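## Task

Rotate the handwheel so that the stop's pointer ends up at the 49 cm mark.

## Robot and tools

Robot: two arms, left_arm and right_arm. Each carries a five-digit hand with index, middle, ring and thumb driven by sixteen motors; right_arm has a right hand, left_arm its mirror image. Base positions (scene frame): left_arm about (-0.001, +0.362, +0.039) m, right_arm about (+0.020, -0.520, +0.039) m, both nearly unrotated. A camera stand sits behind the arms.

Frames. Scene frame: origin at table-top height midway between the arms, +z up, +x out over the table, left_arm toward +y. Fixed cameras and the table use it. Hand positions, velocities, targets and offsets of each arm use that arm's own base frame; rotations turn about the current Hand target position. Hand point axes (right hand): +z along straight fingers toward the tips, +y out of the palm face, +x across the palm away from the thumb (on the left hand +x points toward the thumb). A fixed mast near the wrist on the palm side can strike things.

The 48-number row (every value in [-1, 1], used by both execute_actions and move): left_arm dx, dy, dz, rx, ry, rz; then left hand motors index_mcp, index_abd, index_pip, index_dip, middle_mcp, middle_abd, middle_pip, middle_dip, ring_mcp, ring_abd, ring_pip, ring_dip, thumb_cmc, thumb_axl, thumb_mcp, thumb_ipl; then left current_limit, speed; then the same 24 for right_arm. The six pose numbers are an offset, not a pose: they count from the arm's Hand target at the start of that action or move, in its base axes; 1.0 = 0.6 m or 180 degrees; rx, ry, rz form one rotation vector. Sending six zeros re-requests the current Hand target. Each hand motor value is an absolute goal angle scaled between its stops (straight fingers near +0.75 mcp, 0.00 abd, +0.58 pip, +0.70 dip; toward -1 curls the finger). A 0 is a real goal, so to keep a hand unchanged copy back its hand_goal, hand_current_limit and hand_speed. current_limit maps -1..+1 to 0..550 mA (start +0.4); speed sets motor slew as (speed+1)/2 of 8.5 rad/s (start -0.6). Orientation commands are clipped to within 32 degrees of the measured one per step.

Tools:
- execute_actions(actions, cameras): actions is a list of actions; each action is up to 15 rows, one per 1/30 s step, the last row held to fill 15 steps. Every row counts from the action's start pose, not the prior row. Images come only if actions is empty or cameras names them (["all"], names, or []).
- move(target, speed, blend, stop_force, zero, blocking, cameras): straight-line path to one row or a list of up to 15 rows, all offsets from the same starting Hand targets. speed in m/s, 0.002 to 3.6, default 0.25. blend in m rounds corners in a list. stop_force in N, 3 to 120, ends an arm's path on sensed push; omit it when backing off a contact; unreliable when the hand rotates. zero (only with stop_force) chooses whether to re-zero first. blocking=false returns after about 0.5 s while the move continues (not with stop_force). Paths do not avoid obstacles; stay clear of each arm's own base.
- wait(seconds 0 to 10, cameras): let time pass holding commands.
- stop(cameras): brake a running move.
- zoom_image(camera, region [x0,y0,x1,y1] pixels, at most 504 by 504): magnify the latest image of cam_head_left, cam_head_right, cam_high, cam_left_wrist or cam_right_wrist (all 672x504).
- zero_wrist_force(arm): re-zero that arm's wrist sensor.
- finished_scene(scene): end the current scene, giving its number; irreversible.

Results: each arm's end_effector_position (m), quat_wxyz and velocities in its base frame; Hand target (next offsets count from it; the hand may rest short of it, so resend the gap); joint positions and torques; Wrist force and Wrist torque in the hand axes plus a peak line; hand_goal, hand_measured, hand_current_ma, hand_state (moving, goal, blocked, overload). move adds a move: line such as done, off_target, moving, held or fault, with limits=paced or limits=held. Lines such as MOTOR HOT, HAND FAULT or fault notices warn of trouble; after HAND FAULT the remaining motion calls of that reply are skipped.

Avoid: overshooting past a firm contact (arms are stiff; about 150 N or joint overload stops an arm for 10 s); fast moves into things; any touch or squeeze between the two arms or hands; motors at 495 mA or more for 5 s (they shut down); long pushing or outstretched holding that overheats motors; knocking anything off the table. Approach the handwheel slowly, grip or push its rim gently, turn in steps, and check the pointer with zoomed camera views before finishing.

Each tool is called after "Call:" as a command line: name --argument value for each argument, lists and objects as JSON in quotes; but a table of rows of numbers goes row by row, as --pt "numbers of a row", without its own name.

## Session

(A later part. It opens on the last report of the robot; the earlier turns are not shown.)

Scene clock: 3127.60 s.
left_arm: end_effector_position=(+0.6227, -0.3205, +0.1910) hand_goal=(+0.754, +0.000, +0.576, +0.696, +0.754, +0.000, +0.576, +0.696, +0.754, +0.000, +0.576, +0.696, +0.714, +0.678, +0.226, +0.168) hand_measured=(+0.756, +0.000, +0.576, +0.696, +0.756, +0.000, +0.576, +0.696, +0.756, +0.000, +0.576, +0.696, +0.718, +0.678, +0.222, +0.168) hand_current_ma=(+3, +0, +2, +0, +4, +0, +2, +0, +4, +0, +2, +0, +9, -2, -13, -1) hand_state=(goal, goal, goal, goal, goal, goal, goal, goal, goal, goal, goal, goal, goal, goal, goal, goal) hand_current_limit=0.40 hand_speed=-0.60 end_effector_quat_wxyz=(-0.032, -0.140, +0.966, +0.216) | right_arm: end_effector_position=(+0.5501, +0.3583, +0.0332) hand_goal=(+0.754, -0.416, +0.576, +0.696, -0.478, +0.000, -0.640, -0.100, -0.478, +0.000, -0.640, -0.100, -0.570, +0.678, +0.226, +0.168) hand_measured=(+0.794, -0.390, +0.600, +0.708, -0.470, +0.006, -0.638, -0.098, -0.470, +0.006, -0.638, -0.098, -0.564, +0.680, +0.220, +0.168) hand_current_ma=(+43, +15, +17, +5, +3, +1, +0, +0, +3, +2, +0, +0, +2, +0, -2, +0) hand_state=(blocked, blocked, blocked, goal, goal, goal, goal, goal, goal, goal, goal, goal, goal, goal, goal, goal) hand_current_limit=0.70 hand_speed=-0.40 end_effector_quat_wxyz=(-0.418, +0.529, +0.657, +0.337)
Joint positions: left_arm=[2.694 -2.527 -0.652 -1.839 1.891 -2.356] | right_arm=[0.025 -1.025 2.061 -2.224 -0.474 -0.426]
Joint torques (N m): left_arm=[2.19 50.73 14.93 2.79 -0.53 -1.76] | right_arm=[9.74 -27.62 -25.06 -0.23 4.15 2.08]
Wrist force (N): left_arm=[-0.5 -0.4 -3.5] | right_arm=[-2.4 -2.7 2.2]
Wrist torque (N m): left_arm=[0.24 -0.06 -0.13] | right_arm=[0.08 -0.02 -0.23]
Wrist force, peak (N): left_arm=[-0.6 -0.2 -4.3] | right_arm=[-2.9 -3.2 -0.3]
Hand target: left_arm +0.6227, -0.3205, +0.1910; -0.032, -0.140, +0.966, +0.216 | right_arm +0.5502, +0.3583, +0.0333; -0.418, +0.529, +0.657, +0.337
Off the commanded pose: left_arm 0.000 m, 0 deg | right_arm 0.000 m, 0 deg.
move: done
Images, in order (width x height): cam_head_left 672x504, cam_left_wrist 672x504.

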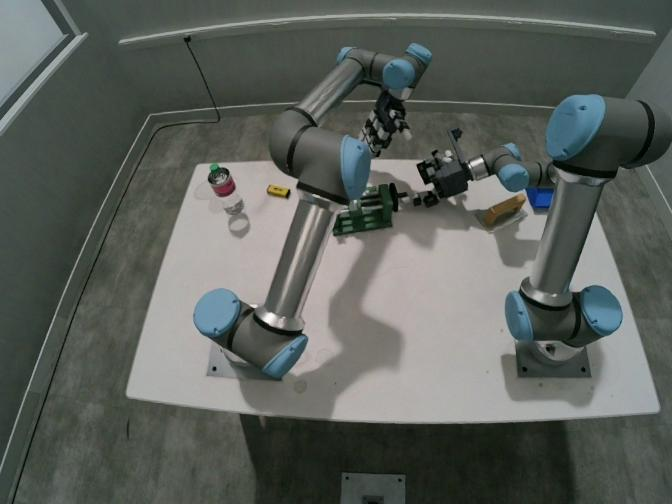

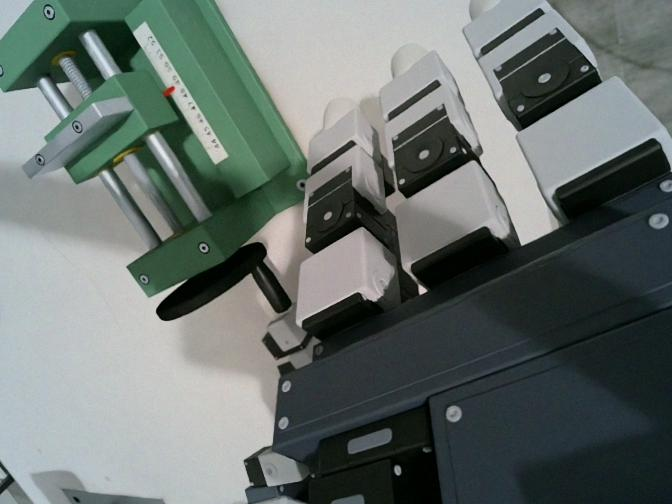

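Call:
move --pt "0 0 0 0 0 0 0.754 0 0.576 0.696 0.754 0 0.576 0.696 0.754 0 0.576 0.696 0.714 0.678 0.226 0.168 0.4 -0.6 -0.0065 -0.0014 -0.0133 0 0 0 0.754 -0.417 0.576 0.696 -0.479 0 -0.64 -0.1 -0.479 0 -0.64 -0.1 -0.571 0.678 0.226 0.168 0.7 -0.4" --pt "0 0 0 0 0 0 0.754 0 0.576 0.696 0.754 0 0.576 0.696 0.754 0 0.576 0.696 0.714 0.678 0.226 0.168 0.4 -0.6 0.0016 0.0003 0 0 0 0 0.754 -0.417 0.576 0.696 -0.479 0 -0.64 -0.1 -0.479 0 -0.64 -0.1 -0.571 0.678 0.226 0.168 0.7 -0.4" --pt "0 0 0 0 0 0 0.754 0 0.576 0.696 0.754 0 0.576 0.696 0.754 0 0.576 0.696 0.714 0.678 0.226 0.168 0.4 -0.6 0.0171 0.0037 0.0183 0 0 0 0.754 -0.417 0.576 0.696 -0.479 0 -0.64 -0.1 -0.479 0 -0.64 -0.1 -0.571 0.678 0.226 0.168 0.7 -0.4" --pt "0 0 0 0 0 0 0.754 0 0.576 0.696 0.754 0 0.576 0.696 0.754 0 0.576 0.696 0.714 0.678 0.226 0.168 0.4 -0.6 0.024 0.0051 0.0343 0 0 0 0.754 -0.417 0.576 0.696 -0.479 0 -0.64 -0.1 -0.479 0 -0.64 -0.1 -0.571 0.678 0.226 0.168 0.7 -0.4" --pt "0 0 0 0 0 0 0.754 0 0.576 0.696 0.754 0 0.576 0.696 0.754 0 0.576 0.696 0.714 0.678 0.226 0.168 0.4 -0.6 0.0251 0.0054 0.0548 0 0 0 0.754 -0.417 0.576 0.696 -0.479 0 -0.64 -0.1 -0.479 0 -0.64 -0.1 -0.571 0.678 0.226 0.168 0.7 -0.4" --pt "0 0 0 0 0 0 0.754 0 0.576 0.696 0.754 0 0.576 0.696 0.754 0 0.576 0.696 0.714 0.678 0.226 0.168 0.4 -0.6 0.0145 0.0031 0.0817 0 0 0 0.754 -0.417 0.576 0.696 -0.479 0 -0.64 -0.1 -0.479 0 -0.64 -0.1 -0.571 0.678 0.226 0.168 0.7 -0.4" --pt "0 0 0 0 0 0 0.754 0 0.576 0.696 0.754 0 0.576 0.696 0.754 0 0.576 0.696 0.714 0.678 0.226 0.168 0.4 -0.6 -0.0024 -0.0005 0.0977 0 0 0 0.754 -0.417 0.576 0.696 -0.479 0 -0.64 -0.1 -0.479 0 -0.64 -0.1 -0.571 0.678 0.226 0.168 0.7 -0.4" --pt "0 0 0 0 0 0 0.754 0 0.576 0.696 0.754 0 0.576 0.696 0.754 0 0.576 0.696 0.714 0.678 0.226 0.168 0.4 -0.6 -0.0218 -0.0047 0.1057 0 0 0 0.754 -0.417 0.576 0.696 -0.479 0 -0.64 -0.1 -0.479 0 -0.64 -0.1 -0.571 0.678 0.226 0.168 0.7 -0.4" --pt "0 0 0 0 0 0 0.754 0 0.576 0.696 0.754 0 0.576 0.696 0.754 0 0.576 0.696 0.714 0.678 0.226 0.168 0.4 -0.6 -0.0416 -0.0089 0.1062 0 0 0 0.754 -0.417 0.576 0.696 -0.479 0 -0.64 -0.1 -0.479 0 -0.64 -0.1 -0.571 0.678 0.226 0.168 0.7 -0.4" --pt "0 0 0 0 0 0 0.754 0 0.576 0.696 0.754 0 0.576 0.696 0.754 0 0.576 0.696 0.714 0.678 0.226 0.168 0.4 -0.6 -0.0571 -0.0122 0.1008 0 0 0 0.754 -0.417 0.576 0.696 -0.479 0 -0.64 -0.1 -0.479 0 -0.64 -0.1 -0.571 0.678 0.226 0.168 0.7 -0.4" --pt "0 0 0 0 0 0 0.754 0 0.576 0.696 0.754 0 0.576 0.696 0.754 0 0.576 0.696 0.714 0.678 0.226 0.168 0.4 -0.6 -0.0505 -0.0108 0.1142 0 0 0 0.754 -0.417 0.576 0.696 -0.479 0 -0.64 -0.1 -0.479 0 -0.64 -0.1 -0.571 0.678 0.226 0.168 0.7 -0.4" --pt "0 0 0 0 0 0 0.754 0 0.576 0.696 0.754 0 0.576 0.696 0.754 0 0.576 0.696 0.714 0.678 0.226 0.168 0.4 -0.6 -0.0636 -0.0136 0.105 0 0 0 0.754 -0.417 0.576 0.696 -0.479 0 -0.64 -0.1 -0.479 0 -0.64 -0.1 -0.571 0.678 0.226 0.168 0.7 -0.4" --pt "0 0 0 0 0 0 0.754 0 0.576 0.696 0.754 0 0.576 0.696 0.754 0 0.576 0.696 0.714 0.678 0.226 0.168 0.4 -0.6 -0.0587 -0.0126 0.1133 0 0 0 0.754 -0.417 0.576 0.696 -0.479 0 -0.64 -0.1 -0.479 0 -0.64 -0.1 -0.571 0.678 0.226 0.168 0.7 -0.4" --pt "0 0 0 0 0 0 0.754 0 0.576 0.696 0.754 0 0.576 0.696 0.754 0 0.576 0.696 0.714 0.678 0.226 0.168 0.4 -0.6 -0.0734 -0.0157 0.1017 0 0 0 0.754 -0.417 0.576 0.696 -0.479 0 -0.64 -0.1 -0.479 0 -0.64 -0.1 -0.571 0.678 0.226 0.168 0.7 -0.4" --pt "0 0 0 0 0 0 0.754 0 0.576 0.696 0.754 0 0.576 0.696 0.754 0 0.576 0.696 0.714 0.678 0.226 0.168 0.4 -0.6 -0.0831 -0.0178 0.085 0 0 0 0.754 -0.417 0.576 0.696 -0.479 0 -0.64 -0.1 -0.479 0 -0.64 -0.1 -0.571 0.678 0.226 0.168 0.7 -0.4" --blend '[0.001,0.002,0.003,0.003,0.004,0.004,0.004,0.004,0.004,0.001,0.001,0.001,0.001,0.002,0]' --speed 0.06

Call:
move --pt "0 0 0 0 0 0 0.754 0 0.576 0.696 0.754 0 0.576 0.696 0.754 0 0.576 0.696 0.714 0.678 0.226 0.168 0.4 -0.6 -0.0073 -0.0016 -0.015 0 0 0 0.754 -0.417 0.576 0.696 -0.479 0 -0.64 -0.1 -0.479 0 -0.64 -0.1 -0.571 0.678 0.226 0.168 0.7 -0.4" --pt "0 0 0 0 0 0 0.754 0 0.576 0.696 0.754 0 0.576 0.696 0.754 0 0.576 0.696 0.714 0.678 0.226 0.168 0.4 -0.6 -0.0098 -0.0021 -0.0283 0 0 0 0.754 -0.417 0.576 0.696 -0.479 0 -0.64 -0.1 -0.479 0 -0.64 -0.1 -0.571 0.678 0.226 0.168 0.7 -0.4" --pt "0 0 0 0 0 0 0.754 0 0.576 0.696 0.754 0 0.576 0.696 0.754 0 0.576 0.696 0.714 0.678 0.226 0.168 0.4 -0.6 -0.0098 -0.0021 -0.0463 0 0 0 0.754 -0.417 0.576 0.696 -0.479 0 -0.64 -0.1 -0.479 0 -0.64 -0.1 -0.571 0.678 0.226 0.168 0.7 -0.4" --pt "0 0 0 0 0 0 0.754 0 0.576 0.696 0.754 0 0.576 0.696 0.754 0 0.576 0.696 0.714 0.678 0.226 0.168 0.4 -0.6 -0.0049 -0.001 -0.0283 0 0 0 0.754 -0.417 0.576 0.696 -0.479 0 -0.64 -0.1 -0.479 0 -0.64 -0.1 -0.571 0.678 0.226 0.168 0.7 -0.4" --pt "0 0 0 0 0 0 0.754 0 0.576 0.696 0.754 0 0.576 0.696 0.754 0 0.576 0.696 0.714 0.678 0.226 0.168 0.4 -0.6 0.0024 0.0005 -0.045 0 0 0 0.754 -0.417 0.576 0.696 -0.479 0 -0.64 -0.1 -0.479 0 -0.64 -0.1 -0.571 0.678 0.226 0.168 0.7 -0.4" --pt "0 0 0 0 0 0 0.754 0 0.576 0.696 0.754 0 0.576 0.696 0.754 0 0.576 0.696 0.714 0.678 0.226 0.168 0.4 -0.6 0.0044 0.0009 -0.0617 0 0 0 0.754 -0.417 0.576 0.696 -0.479 0 -0.64 -0.1 -0.479 0 -0.64 -0.1 -0.571 0.678 0.226 0.168 0.7 -0.4" --pt "0 0 0 0 0 0 0.754 0 0.576 0.696 0.754 0 0.576 0.696 0.754 0 0.576 0.696 0.714 0.678 0.226 0.168 0.4 -0.6 0.013 0.0028 -0.0767 0 0 0 0.754 -0.417 0.576 0.696 -0.479 0 -0.64 -0.1 -0.479 0 -0.64 -0.1 -0.571 0.678 0.226 0.168 0.7 -0.4" --pt "0 0 0 0 0 0 0.754 0 0.576 0.696 0.754 0 0.576 0.696 0.754 0 0.576 0.696 0.714 0.678 0.226 0.168 0.4 -0.6 0.0277 0.0059 -0.0875 0 0 0 0.754 -0.417 0.576 0.696 -0.479 0 -0.64 -0.1 -0.479 0 -0.64 -0.1 -0.571 0.678 0.226 0.168 0.7 -0.4" --pt "0 0 0 0 0 0 0.754 0 0.576 0.696 0.754 0 0.576 0.696 0.754 0 0.576 0.696 0.714 0.678 0.226 0.168 0.4 -0.6 0.0171 0.0037 -0.0908 0 0 0 0.754 -0.417 0.576 0.696 -0.479 0 -0.64 -0.1 -0.479 0 -0.64 -0.1 -0.571 0.678 0.226 0.168 0.7 -0.4" --pt "0 0 0 0 0 0 0.754 0 0.576 0.696 0.754 0 0.576 0.696 0.754 0 0.576 0.696 0.714 0.678 0.226 0.168 0.4 -0.6 0.0484 0.0104 -0.0933 0 0 0 0.754 -0.417 0.576 0.696 -0.479 0 -0.64 -0.1 -0.479 0 -0.64 -0.1 -0.571 0.678 0.226 0.168 0.7 -0.4" --pt "0 0 0 0 0 0 0.754 0 0.576 0.696 0.754 0 0.576 0.696 0.754 0 0.576 0.696 0.714 0.678 0.226 0.168 0.4 -0.6 0.0717 0.0154 -0.0925 0 0 0 0.754 -0.417 0.576 0.696 -0.479 0 -0.64 -0.1 -0.479 0 -0.64 -0.1 -0.571 0.678 0.226 0.168 0.7 -0.4" --pt "0 0 0 0 0 0 0.754 0 0.576 0.696 0.754 0 0.576 0.696 0.754 0 0.576 0.696 0.714 0.678 0.226 0.168 0.4 -0.6 0.0831 0.0178 -0.085 0 0 0 0.754 -0.417 0.576 0.696 -0.479 0 -0.64 -0.1 -0.479 0 -0.64 -0.1 -0.571 0.678 0.226 0.168 0.7 -0.4" --blend '[0.003,0.003,0.001,0.001,0.003,0.003,0.003,0.001,0.001,0.003,0.003,0]' --speed 0.06 --cameras '["cam_head_left","cam_left_wrist"]'

Call:
zoom_image --camera "cam_head_left" --region '[380, 160, 460, 220]'

Call:
zoom_image --camera "cam_left_wrist" --region '[145, 60, 205, 120]'

Scene clock: 3186.83 s.
left_arm: end_effector_position=(+0.6227, -0.3205, +0.1910) hand_goal=(+0.754, +0.000, +0.576, +0.696, +0.754, +0.000, +0.576, +0.696, +0.754, +0.000, +0.576, +0.696, +0.714, +0.678, +0.226, +0.168) hand_measured=(+0.756, +0.000, +0.576, +0.696, +0.756, +0.000, +0.576, +0.696, +0.756, +0.000, +0.576, +0.696, +0.718, +0.678, +0.222, +0.168) hand_current_ma=(+3, +0, +2, +0, +4, +0, +2, +0, +4, +0, +2, +0, +9, -2, -13, -1) hand_state=(goal, goal, goal, goal, goal, goal, goal, goal, goal, goal, goal, goal, goal, goal, goal, goal) hand_current_limit=0.40 hand_speed=-0.60 end_effector_quat_wxyz=(-0.032, -0.140, +0.966, +0.216) | right_arm: end_effector_position=(+0.5004, +0.3477, +0.0844) hand_goal=(+0.754, -0.416, +0.576, +0.696, -0.478, +0.000, -0.640, -0.100, -0.478, +0.000, -0.640, -0.100, -0.570, +0.678, +0.226, +0.168) hand_measured=(+0.696, -0.430, +0.544, +0.684, -0.470, +0.006, -0.638, -0.098, -0.470, +0.006, -0.638, -0.098, -0.564, +0.680, +0.220, +0.168) hand_current_ma=(-84, -5, -27, -5, +3, +1, +0, +0, +3, +2, +0, +0, +2, +0, -2, +0) hand_state=(blocked, goal, blocked, goal, goal, goal, goal, goal, goal, goal, goal, goal, goal, goal, goal, goal) hand_current_limit=0.70 hand_speed=-0.40 end_effector_quat_wxyz=(-0.418, +0.529, +0.657, +0.337)
Joint positions: left_arm=[2.694 -2.527 -0.652 -1.839 1.891 -2.356] | right_arm=[0.005 -1.228 2.183 -2.106 -0.482 -0.466]
Joint torques (N m): left_arm=[1.73 51.1 15.11 2.69 -0.44 -1.88] | right_arm=[-8.55 -19.31 -2.83 -3.7 -1.3 -2.31]
Wrist force (N): left_arm=[-0.5 0.0 -3.7] | right_arm=[-1.1 2.3 -1.7]
Wrist torque (N m): left_arm=[0.31 -0.07 -0.13] | right_arm=[0.12 0.12 0.13]
Wrist force, peak (N): left_arm=[-0.5 0.1 -4.3] | right_arm=[-4.9 2.9 -1.3]
Hand target: left_arm +0.6227, -0.3205, +0.1910; -0.032, -0.140, +0.966, +0.216 | right_arm +0.5003, +0.3476, +0.0843; -0.418, +0.529, +0.657, +0.337
Off the commanded pose: left_arm 0.000 m, 0 deg | right_arm 0.000 m, 0 deg.
move: done

Scene clock: 3189.63 s.
left_arm: end_effector_position=(+0.6227, -0.3205, +0.1910) hand_goal=(+0.754, +0.000, +0.576, +0.696, +0.754, +0.000, +0.576, +0.696, +0.754, +0.000, +0.576, +0.696, +0.714, +0.678, +0.226, +0.168) hand_measured=(+0.756, +0.000, +0.576, +0.696, +0.756, +0.000, +0.576, +0.696, +0.756, +0.000, +0.576, +0.696, +0.718, +0.678, +0.222, +0.168) hand_current_ma=(+3, +0, +2, +0, +4, +0, +2, +0, +4, +0, +2, +0, +9, -2, -13, -1) hand_state=(goal, goal, goal, goal, goal, goal, goal, goal, goal, goal, goal, goal, goal, goal, goal, goal) hand_current_limit=0.40 hand_speed=-0.60 end_effector_quat_wxyz=(-0.032, -0.140, +0.966, +0.216) | right_arm: end_effector_position=(+0.5501, +0.3583, +0.0332) hand_goal=(+0.754, -0.416, +0.576, +0.696, -0.478, +0.000, -0.640, -0.100, -0.478, +0.000, -0.640, -0.100, -0.570, +0.678, +0.226, +0.168) hand_measured=(+0.794, -0.390, +0.600, +0.708, -0.470, +0.006, -0.638, -0.098, -0.470, +0.006, -0.638, -0.098, -0.564, +0.680, +0.220, +0.168) hand_current_ma=(+43, +16, +17, +5, +3, +1, +0, +0, +3, +2, +0, +0, +2, +0, -2, +0) hand_state=(blocked, blocked, blocked, goal, goal, goal, goal, goal, goal, goal, goal, goal, goal, goal, goal, goal) hand_current_limit=0.70 hand_speed=-0.40 end_effector_quat_wxyz=(-0.418, +0.529, +0.657, +0.337)
Joint positions: left_arm=[2.694 -2.527 -0.652 -1.839 1.891 -2.356] | right_arm=[0.025 -1.025 2.061 -2.224 -0.474 -0.426]
Joint torques (N m): left_arm=[1.77 51.46 15.56 2.6 -0.44 -1.91] | right_arm=[9.6 -28.64 -28.24 0.14 3.97 2.1]
Wrist force (N): left_arm=[-0.8 -0.1 -3.5] | right_arm=[-2.3 -2.6 2.3]
Wrist torque (N m): left_arm=[0.29 -0.04 -0.15] | right_arm=[0.08 -0.04 -0.21]
Wrist force, peak (N): left_arm=[-0.6 0.0 -4.2] | right_arm=[-2.4 -2.8 2.4]
Hand target: left_arm +0.6227, -0.3205, +0.1910; -0.032, -0.140, +0.966, +0.216 | right_arm +0.5502, +0.3583, +0.0333; -0.418, +0.529, +0.657, +0.337
Off the commanded pose: left_arm 0.000 m, 0 deg | right_arm 0.000 m, 0 deg.
move: done
Images, in order (width x height): cam_head_left 672x504, cam_left_wrist 672x504.

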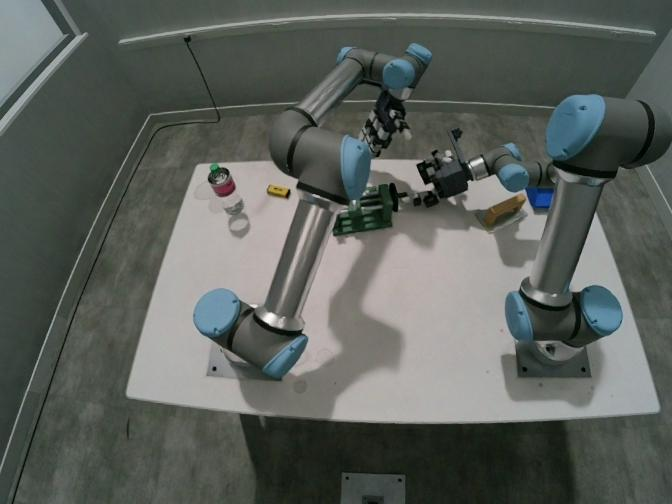

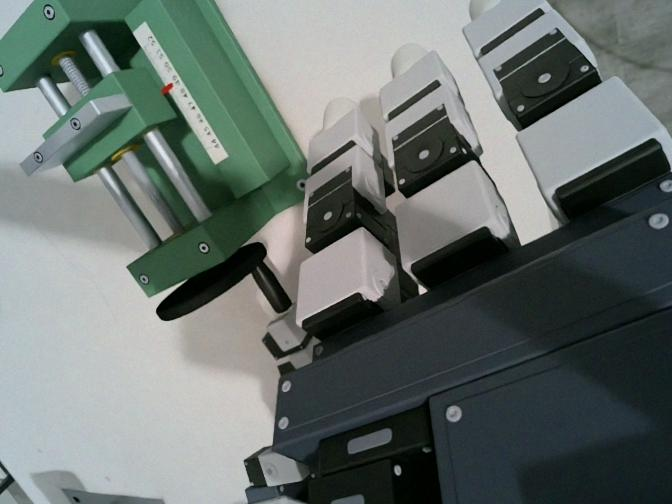

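Scaled by 6.300 from the camera's 672x504 image, which has a finer 960x720 frame.

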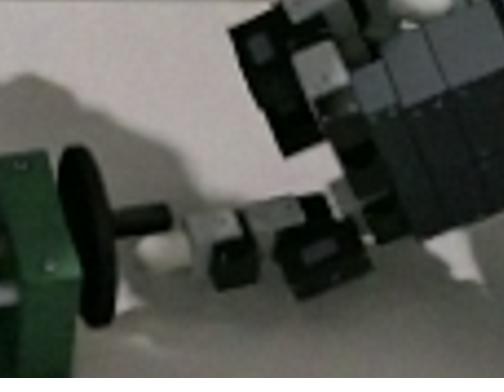

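Scaled by 8.400 from the camera's 672x504 image, which has a finer 960x720 frame.

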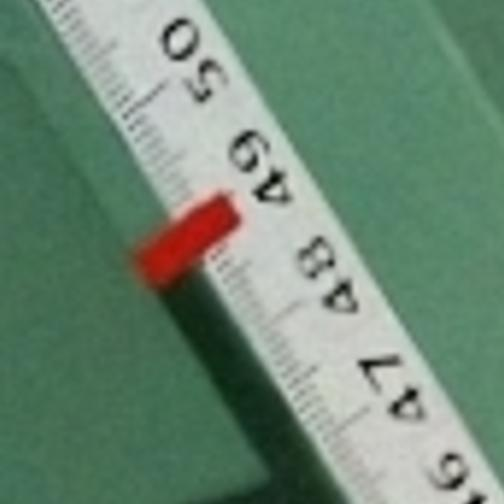

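Call:
move --pt "0 0 0 0 0 0 0.754 0 0.576 0.696 0.754 0 0.576 0.696 0.754 0 0.576 0.696 0.714 0.678 0.226 0.168 0.4 -0.6 -0.0065 -0.0014 -0.0133 0 0 0 0.754 -0.417 0.576 0.696 -0.479 0 -0.64 -0.1 -0.479 0 -0.64 -0.1 -0.571 0.678 0.226 0.168 0.7 -0.4" --pt "0 0 0 0 0 0 0.754 0 0.576 0.696 0.754 0 0.576 0.696 0.754 0 0.576 0.696 0.714 0.678 0.226 0.168 0.4 -0.6 0.0016 0.0003 0 0 0 0 0.754 -0.417 0.576 0.696 -0.479 0 -0.64 -0.1 -0.479 0 -0.64 -0.1 -0.571 0.678 0.226 0.168 0.7 -0.4" --pt "0 0 0 0 0 0 0.754 0 0.576 0.696 0.754 0 0.576 0.696 0.754 0 0.576 0.696 0.714 0.678 0.226 0.168 0.4 -0.6 0.0171 0.0037 0.0183 0 0 0 0.754 -0.417 0.576 0.696 -0.479 0 -0.64 -0.1 -0.479 0 -0.64 -0.1 -0.571 0.678 0.226 0.168 0.7 -0.4" --pt "0 0 0 0 0 0 0.754 0 0.576 0.696 0.754 0 0.576 0.696 0.754 0 0.576 0.696 0.714 0.678 0.226 0.168 0.4 -0.6 0.024 0.0051 0.0343 0 0 0 0.754 -0.417 0.576 0.696 -0.479 0 -0.64 -0.1 -0.479 0 -0.64 -0.1 -0.571 0.678 0.226 0.168 0.7 -0.4" --pt "0 0 0 0 0 0 0.754 0 0.576 0.696 0.754 0 0.576 0.696 0.754 0 0.576 0.696 0.714 0.678 0.226 0.168 0.4 -0.6 0.0251 0.0054 0.0548 0 0 0 0.754 -0.417 0.576 0.696 -0.479 0 -0.64 -0.1 -0.479 0 -0.64 -0.1 -0.571 0.678 0.226 0.168 0.7 -0.4" --pt "0 0 0 0 0 0 0.754 0 0.576 0.696 0.754 0 0.576 0.696 0.754 0 0.576 0.696 0.714 0.678 0.226 0.168 0.4 -0.6 0.0145 0.0031 0.0817 0 0 0 0.754 -0.417 0.576 0.696 -0.479 0 -0.64 -0.1 -0.479 0 -0.64 -0.1 -0.571 0.678 0.226 0.168 0.7 -0.4" --pt "0 0 0 0 0 0 0.754 0 0.576 0.696 0.754 0 0.576 0.696 0.754 0 0.576 0.696 0.714 0.678 0.226 0.168 0.4 -0.6 -0.0024 -0.0005 0.0977 0 0 0 0.754 -0.417 0.576 0.696 -0.479 0 -0.64 -0.1 -0.479 0 -0.64 -0.1 -0.571 0.678 0.226 0.168 0.7 -0.4" --pt "0 0 0 0 0 0 0.754 0 0.576 0.696 0.754 0 0.576 0.696 0.754 0 0.576 0.696 0.714 0.678 0.226 0.168 0.4 -0.6 -0.0218 -0.0047 0.1057 0 0 0 0.754 -0.417 0.576 0.696 -0.479 0 -0.64 -0.1 -0.479 0 -0.64 -0.1 -0.571 0.678 0.226 0.168 0.7 -0.4" --pt "0 0 0 0 0 0 0.754 0 0.576 0.696 0.754 0 0.576 0.696 0.754 0 0.576 0.696 0.714 0.678 0.226 0.168 0.4 -0.6 -0.0416 -0.0089 0.1062 0 0 0 0.754 -0.417 0.576 0.696 -0.479 0 -0.64 -0.1 -0.479 0 -0.64 -0.1 -0.571 0.678 0.226 0.168 0.7 -0.4" --pt "0 0 0 0 0 0 0.754 0 0.576 0.696 0.754 0 0.576 0.696 0.754 0 0.576 0.696 0.714 0.678 0.226 0.168 0.4 -0.6 -0.0571 -0.0122 0.1008 0 0 0 0.754 -0.417 0.576 0.696 -0.479 0 -0.64 -0.1 -0.479 0 -0.64 -0.1 -0.571 0.678 0.226 0.168 0.7 -0.4" --pt "0 0 0 0 0 0 0.754 0 0.576 0.696 0.754 0 0.576 0.696 0.754 0 0.576 0.696 0.714 0.678 0.226 0.168 0.4 -0.6 -0.0505 -0.0108 0.1142 0 0 0 0.754 -0.417 0.576 0.696 -0.479 0 -0.64 -0.1 -0.479 0 -0.64 -0.1 -0.571 0.678 0.226 0.168 0.7 -0.4" --speed 0.06 --blend '[0.001,0.002,0.003,0.003,0.004,0.004,0.004,0.004,0.004,0.001,0]' --cameras '["cam_head_left","cam_left_wrist"]'

Call:
zoom_image --camera "cam_left_wrist" --region '[145, 60, 205, 120]'

Call:
zoom_image --camera "cam_head_left" --region '[380, 160, 460, 220]'

Scene clock: 3255.43 s.
left_arm: end_effector_position=(+0.6227, -0.3205, +0.1910) hand_goal=(+0.754, +0.000, +0.576, +0.696, +0.754, +0.000, +0.576, +0.696, +0.754, +0.000, +0.576, +0.696, +0.714, +0.678, +0.226, +0.168) hand_measured=(+0.756, +0.000, +0.576, +0.696, +0.756, +0.000, +0.576, +0.696, +0.756, +0.000, +0.576, +0.696, +0.718, +0.678, +0.222, +0.168) hand_current_ma=(+3, +0, +2, +0, +4, +0, +2, +0, +4, +0, +2, +0, +9, -2, -13, -1) hand_state=(goal, goal, goal, goal, goal, goal, goal, goal, goal, goal, goal, goal, goal, goal, goal, goal) hand_current_limit=0.40 hand_speed=-0.60 end_effector_quat_wxyz=(-0.032, -0.140, +0.966, +0.216) | right_arm: end_effector_position=(+0.5199, +0.3518, +0.1017) hand_goal=(+0.754, -0.416, +0.576, +0.696, -0.478, +0.000, -0.640, -0.100, -0.478, +0.000, -0.640, -0.100, -0.570, +0.678, +0.226, +0.168) hand_measured=(+0.700, -0.410, +0.544, +0.684, -0.470, +0.006, -0.638, -0.098, -0.470, +0.006, -0.638, -0.098, -0.564, +0.680, +0.220, +0.168) hand_current_ma=(-76, +1, -28, -5, +3, +1, +0, +0, +3, +2, +0, +0, +2, +0, -2, +0) hand_state=(blocked, goal, blocked, goal, goal, goal, goal, goal, goal, goal, goal, goal, goal, goal, goal, goal) hand_current_limit=0.70 hand_speed=-0.40 end_effector_quat_wxyz=(-0.418, +0.529, +0.657, +0.337)
Joint positions: left_arm=[2.694 -2.527 -0.652 -1.839 1.891 -2.356] | right_arm=[0.014 -1.23 2.119 -2.055 -0.478 -0.449]
Joint torques (N m): left_arm=[2.72 51.96 15.1 2.79 -0.38 -1.91] | right_arm=[-9.04 -36.45 -26.53 0.68 -1.01 -2.94]
Wrist force (N): left_arm=[-0.7 0.3 -3.8] | right_arm=[-1.5 1.3 -0.3]
Wrist torque (N m): left_arm=[0.36 -0.04 -0.16] | right_arm=[0.06 0.02 0.09]
Wrist force, peak (N): left_arm=[-0.8 0.3 -4.2] | right_arm=[-4.8 3.1 -1.2]
Hand target: left_arm +0.6227, -0.3205, +0.1910; -0.032, -0.140, +0.966, +0.216 | right_arm +0.5199, +0.3518, +0.1018; -0.418, +0.529, +0.657, +0.337
Off the commanded pose: left_arm 0.000 m, 0 deg | right_arm 0.000 m, 0 deg.
move: done
Images, in order (width x height): cam_head_left 672x504, cam_left_wrist 672x504.

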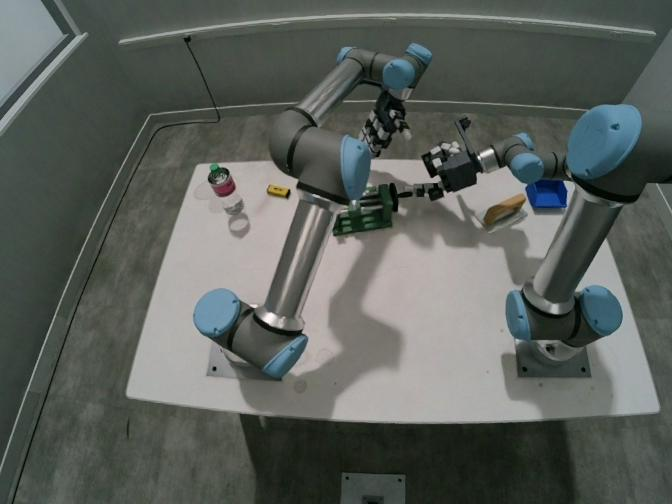

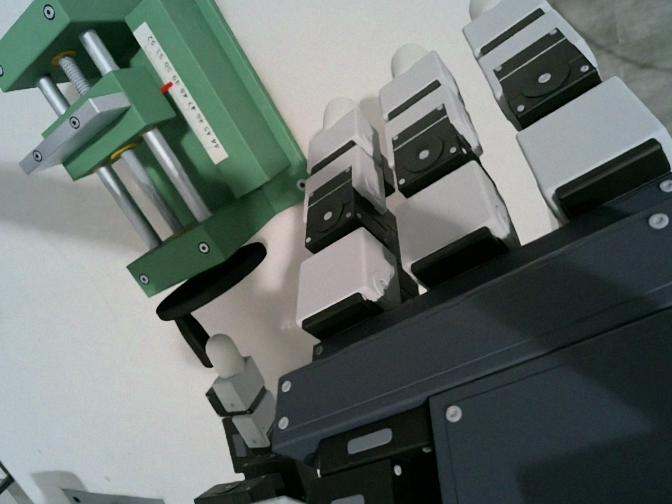

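Scaled by 8.400 from the camera's 672x504 image, which has a finer 960x720 frame.

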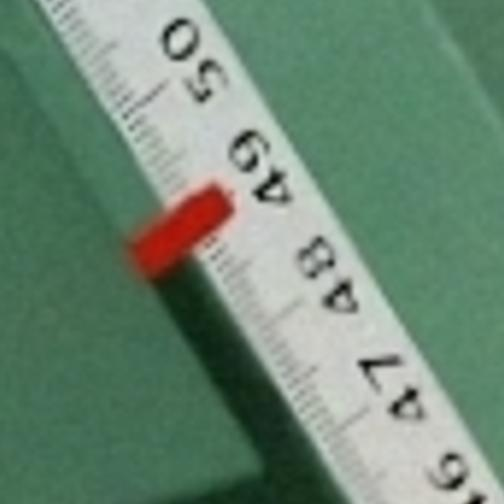

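Scaled by 6.300 from the camera's 672x504 image, which has a finer 960x720 frame.

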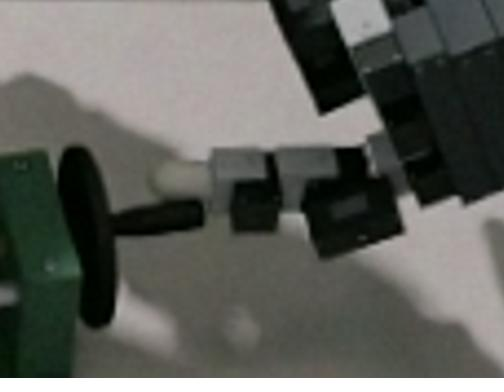

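Call:
move --pt "0 0 0 0 0 0 0.754 0 0.576 0.696 0.754 0 0.576 0.696 0.754 0 0.576 0.696 0.714 0.678 0.226 0.168 0.4 -0.6 -0.013 -0.0028 -0.0092 0 0 0 0.754 -0.417 0.576 0.696 -0.479 0 -0.64 -0.1 -0.479 0 -0.64 -0.1 -0.571 0.678 0.226 0.168 0.7 -0.4" --pt "0 0 0 0 0 0 0.754 0 0.576 0.696 0.754 0 0.576 0.696 0.754 0 0.576 0.696 0.714 0.678 0.226 0.168 0.4 -0.6 -0.0082 -0.0017 -0.0008 0 0 0 0.754 -0.417 0.576 0.696 -0.479 0 -0.64 -0.1 -0.479 0 -0.64 -0.1 -0.571 0.678 0.226 0.168 0.7 -0.4" --pt "0 0 0 0 0 0 0.754 0 0.576 0.696 0.754 0 0.576 0.696 0.754 0 0.576 0.696 0.714 0.678 0.226 0.168 0.4 -0.6 -0.0228 -0.0049 -0.0125 0 0 0 0.754 -0.417 0.576 0.696 -0.479 0 -0.64 -0.1 -0.479 0 -0.64 -0.1 -0.571 0.678 0.226 0.168 0.7 -0.4" --pt "0 0 0 0 0 0 0.754 0 0.576 0.696 0.754 0 0.576 0.696 0.754 0 0.576 0.696 0.714 0.678 0.226 0.168 0.4 -0.6 -0.0326 -0.007 -0.0292 0 0 0 0.754 -0.417 0.576 0.696 -0.479 0 -0.64 -0.1 -0.479 0 -0.64 -0.1 -0.571 0.678 0.226 0.168 0.7 -0.4" --speed 0.06 --blend '[0.001,0.001,0.002,0]' --cameras '["cam_head_left","cam_left_wrist"]'

Call:
zoom_image --camera "cam_left_wrist" --region '[145, 60, 205, 120]'

Call:
zoom_image --camera "cam_head_left" --region '[380, 160, 460, 220]'

Scene clock: 3272.27 s.
left_arm: end_effector_position=(+0.6227, -0.3205, +0.1910) hand_goal=(+0.754, +0.000, +0.576, +0.696, +0.754, +0.000, +0.576, +0.696, +0.754, +0.000, +0.576, +0.696, +0.714, +0.678, +0.226, +0.168) hand_measured=(+0.756, +0.000, +0.576, +0.696, +0.756, +0.000, +0.576, +0.696, +0.756, +0.000, +0.576, +0.696, +0.718, +0.678, +0.222, +0.168) hand_current_ma=(+3, +0, +2, +0, +4, +0, +2, +0, +4, +0, +2, +0, +9, -2, -13, -1) hand_state=(goal, goal, goal, goal, goal, goal, goal, goal, goal, goal, goal, goal, goal, goal, goal, goal) hand_current_limit=0.40 hand_speed=-0.60 end_effector_quat_wxyz=(-0.032, -0.140, +0.966, +0.216) | right_arm: end_effector_position=(+0.5004, +0.3477, +0.0844) hand_goal=(+0.754, -0.416, +0.576, +0.696, -0.478, +0.000, -0.640, -0.100, -0.478, +0.000, -0.640, -0.100, -0.570, +0.678, +0.226, +0.168) hand_measured=(+0.700, -0.432, +0.544, +0.684, -0.470, +0.006, -0.638, -0.098, -0.470, +0.006, -0.638, -0.098, -0.564, +0.680, +0.220, +0.168) hand_current_ma=(-75, -6, -28, -5, +3, +1, +0, +0, +3, +2, +0, +0, +2, +0, -2, +0) hand_state=(blocked, goal, blocked, goal, goal, goal, goal, goal, goal, goal, goal, goal, goal, goal, goal, goal) hand_current_limit=0.70 hand_speed=-0.40 end_effector_quat_wxyz=(-0.418, +0.529, +0.657, +0.337)
Joint positions: left_arm=[2.694 -2.527 -0.652 -1.839 1.891 -2.356] | right_arm=[0.005 -1.228 2.183 -2.106 -0.482 -0.466]
Joint torques (N m): left_arm=[3.53 51.52 15.53 2.77 -0.24 -1.87] | right_arm=[-8.74 -18.82 -1.66 -3.91 -1.28 -2.26]
Wrist force (N): left_arm=[-0.7 0.1 -3.9] | right_arm=[-0.7 2.3 -2.4]
Wrist torque (N m): left_arm=[0.35 -0.06 -0.15] | right_arm=[0.21 0.08 0.16]
Wrist force, peak (N): left_arm=[-0.5 0.1 -4.3] | right_arm=[-1.4 3.0 -1.5]
Hand target: left_arm +0.6227, -0.3205, +0.1910; -0.032, -0.140, +0.966, +0.216 | right_arm +0.5003, +0.3476, +0.0843; -0.418, +0.529, +0.657, +0.337
Off the commanded pose: left_arm 0.000 m, 0 deg | right_arm 0.000 m, 0 deg.
move: done
Images, in order (width x height): cam_head_left 672x504, cam_left_wrist 672x504.

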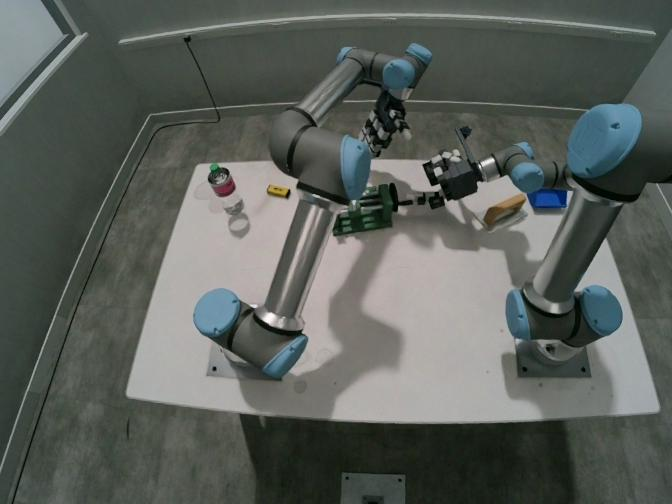

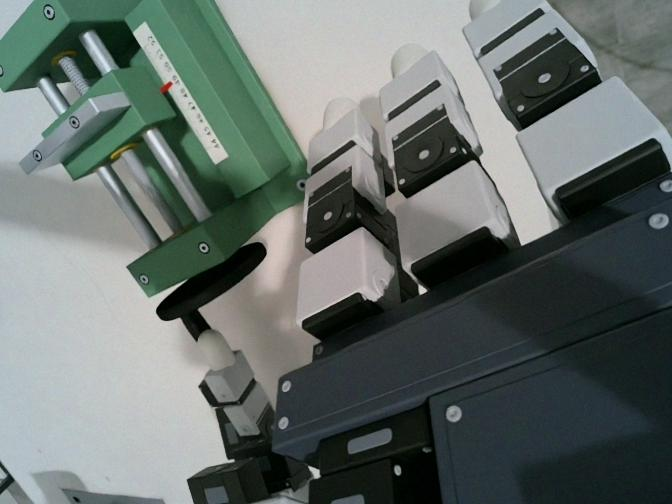

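Scaled by 8.400 from the camera's 672x504 image, which has a finer 960x720 frame.

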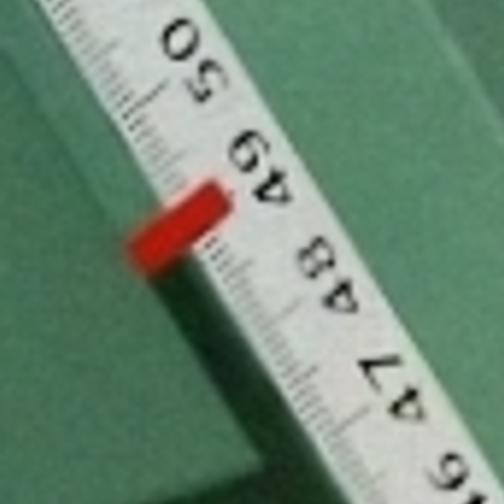

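Scaled by 6.300 from the camera's 672x504 image, which has a finer 960x720 frame.

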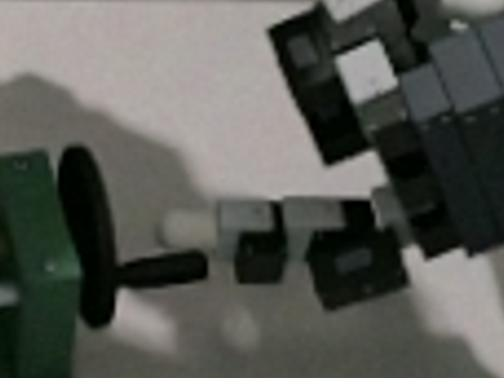

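Call:
move --target '[0,0,0,0,0,0,0.754,0,0.576,0.696,0.754,0,0.576,0.696,0.754,0,0.576,0.696,0.714,0.678,0.226,0.168,0.4,-0.6,0.013,-0.0978,0,0,0,0,0.754,-0.417,0.576,0.696,-0.479,0,-0.64,-0.1,-0.479,0,-0.64,-0.1,-0.571,0.678,0.226,0.168,0.7,-0.4]' --speed 0.1

Call:
finished_scene --scene 1

Scene clock: 3278.97 s.
left_arm: end_effector_position=(+0.6227, -0.3205, +0.1910) hand_goal=(+0.754, +0.000, +0.576, +0.696, +0.754, +0.000, +0.576, +0.696, +0.754, +0.000, +0.576, +0.696, +0.714, +0.678, +0.226, +0.168) hand_measured=(+0.756, +0.000, +0.576, +0.696, +0.756, +0.000, +0.576, +0.696, +0.756, +0.000, +0.576, +0.696, +0.718, +0.678, +0.222, +0.168) hand_current_ma=(+3, +0, +2, +0, +4, +0, +2, +0, +4, +0, +2, +0, +9, -2, -13, -1) hand_state=(goal, goal, goal, goal, goal, goal, goal, goal, goal, goal, goal, goal, goal, goal, goal, goal) hand_current_limit=0.40 hand_speed=-0.60 end_effector_quat_wxyz=(-0.032, -0.140, +0.966, +0.216) | right_arm: end_effector_position=(+0.5081, +0.2890, +0.0843) hand_goal=(+0.754, -0.416, +0.576, +0.696, -0.478, +0.000, -0.640, -0.100, -0.478, +0.000, -0.640, -0.100, -0.570, +0.678, +0.226, +0.168) hand_measured=(+0.750, -0.414, +0.574, +0.694, -0.470, +0.006, -0.638, -0.098, -0.470, +0.006, -0.638, -0.098, -0.564, +0.680, +0.220, +0.168) hand_current_ma=(-1, +0, +0, +0, +3, +1, +0, +0, +3, +2, +0, +0, +2, +0, -2, +0) hand_state=(goal, goal, goal, goal, goal, goal, goal, goal, goal, goal, goal, goal, goal, goal, goal, goal) hand_current_limit=0.70 hand_speed=-0.40 end_effector_quat_wxyz=(-0.418, +0.529, +0.657, +0.337)
Joint positions: left_arm=[2.694 -2.527 -0.652 -1.839 1.891 -2.356] | right_arm=[-0.122 -1.26 2.162 -1.856 -0.545 -0.691]
Joint torques (N m): left_arm=[2.91 52.17 14.92 2.87 -0.31 -1.87] | right_arm=[-11.11 -22.25 -26.93 1.13 -0.92 -2.76]
Wrist force (N): left_arm=[-0.4 -0.1 -3.9] | right_arm=[-1.7 -0.1 0.0]
Wrist torque (N m): left_arm=[0.31 -0.10 -0.11] | right_arm=[0.15 0.06 0.04]
Wrist force, peak (N): left_arm=[-0.8 0.1 -4.1] | right_arm=[-1.2 2.4 -2.4]
Hand target: left_arm +0.6227, -0.3205, +0.1910; -0.032, -0.140, +0.966, +0.216 | right_arm +0.5081, +0.2890, +0.0843; -0.418, +0.529, +0.657, +0.337
Off the commanded pose: left_arm 0.000 m, 0 deg | right_arm 0.000 m, 0 deg.
move: done

The scene is finished: the task was done.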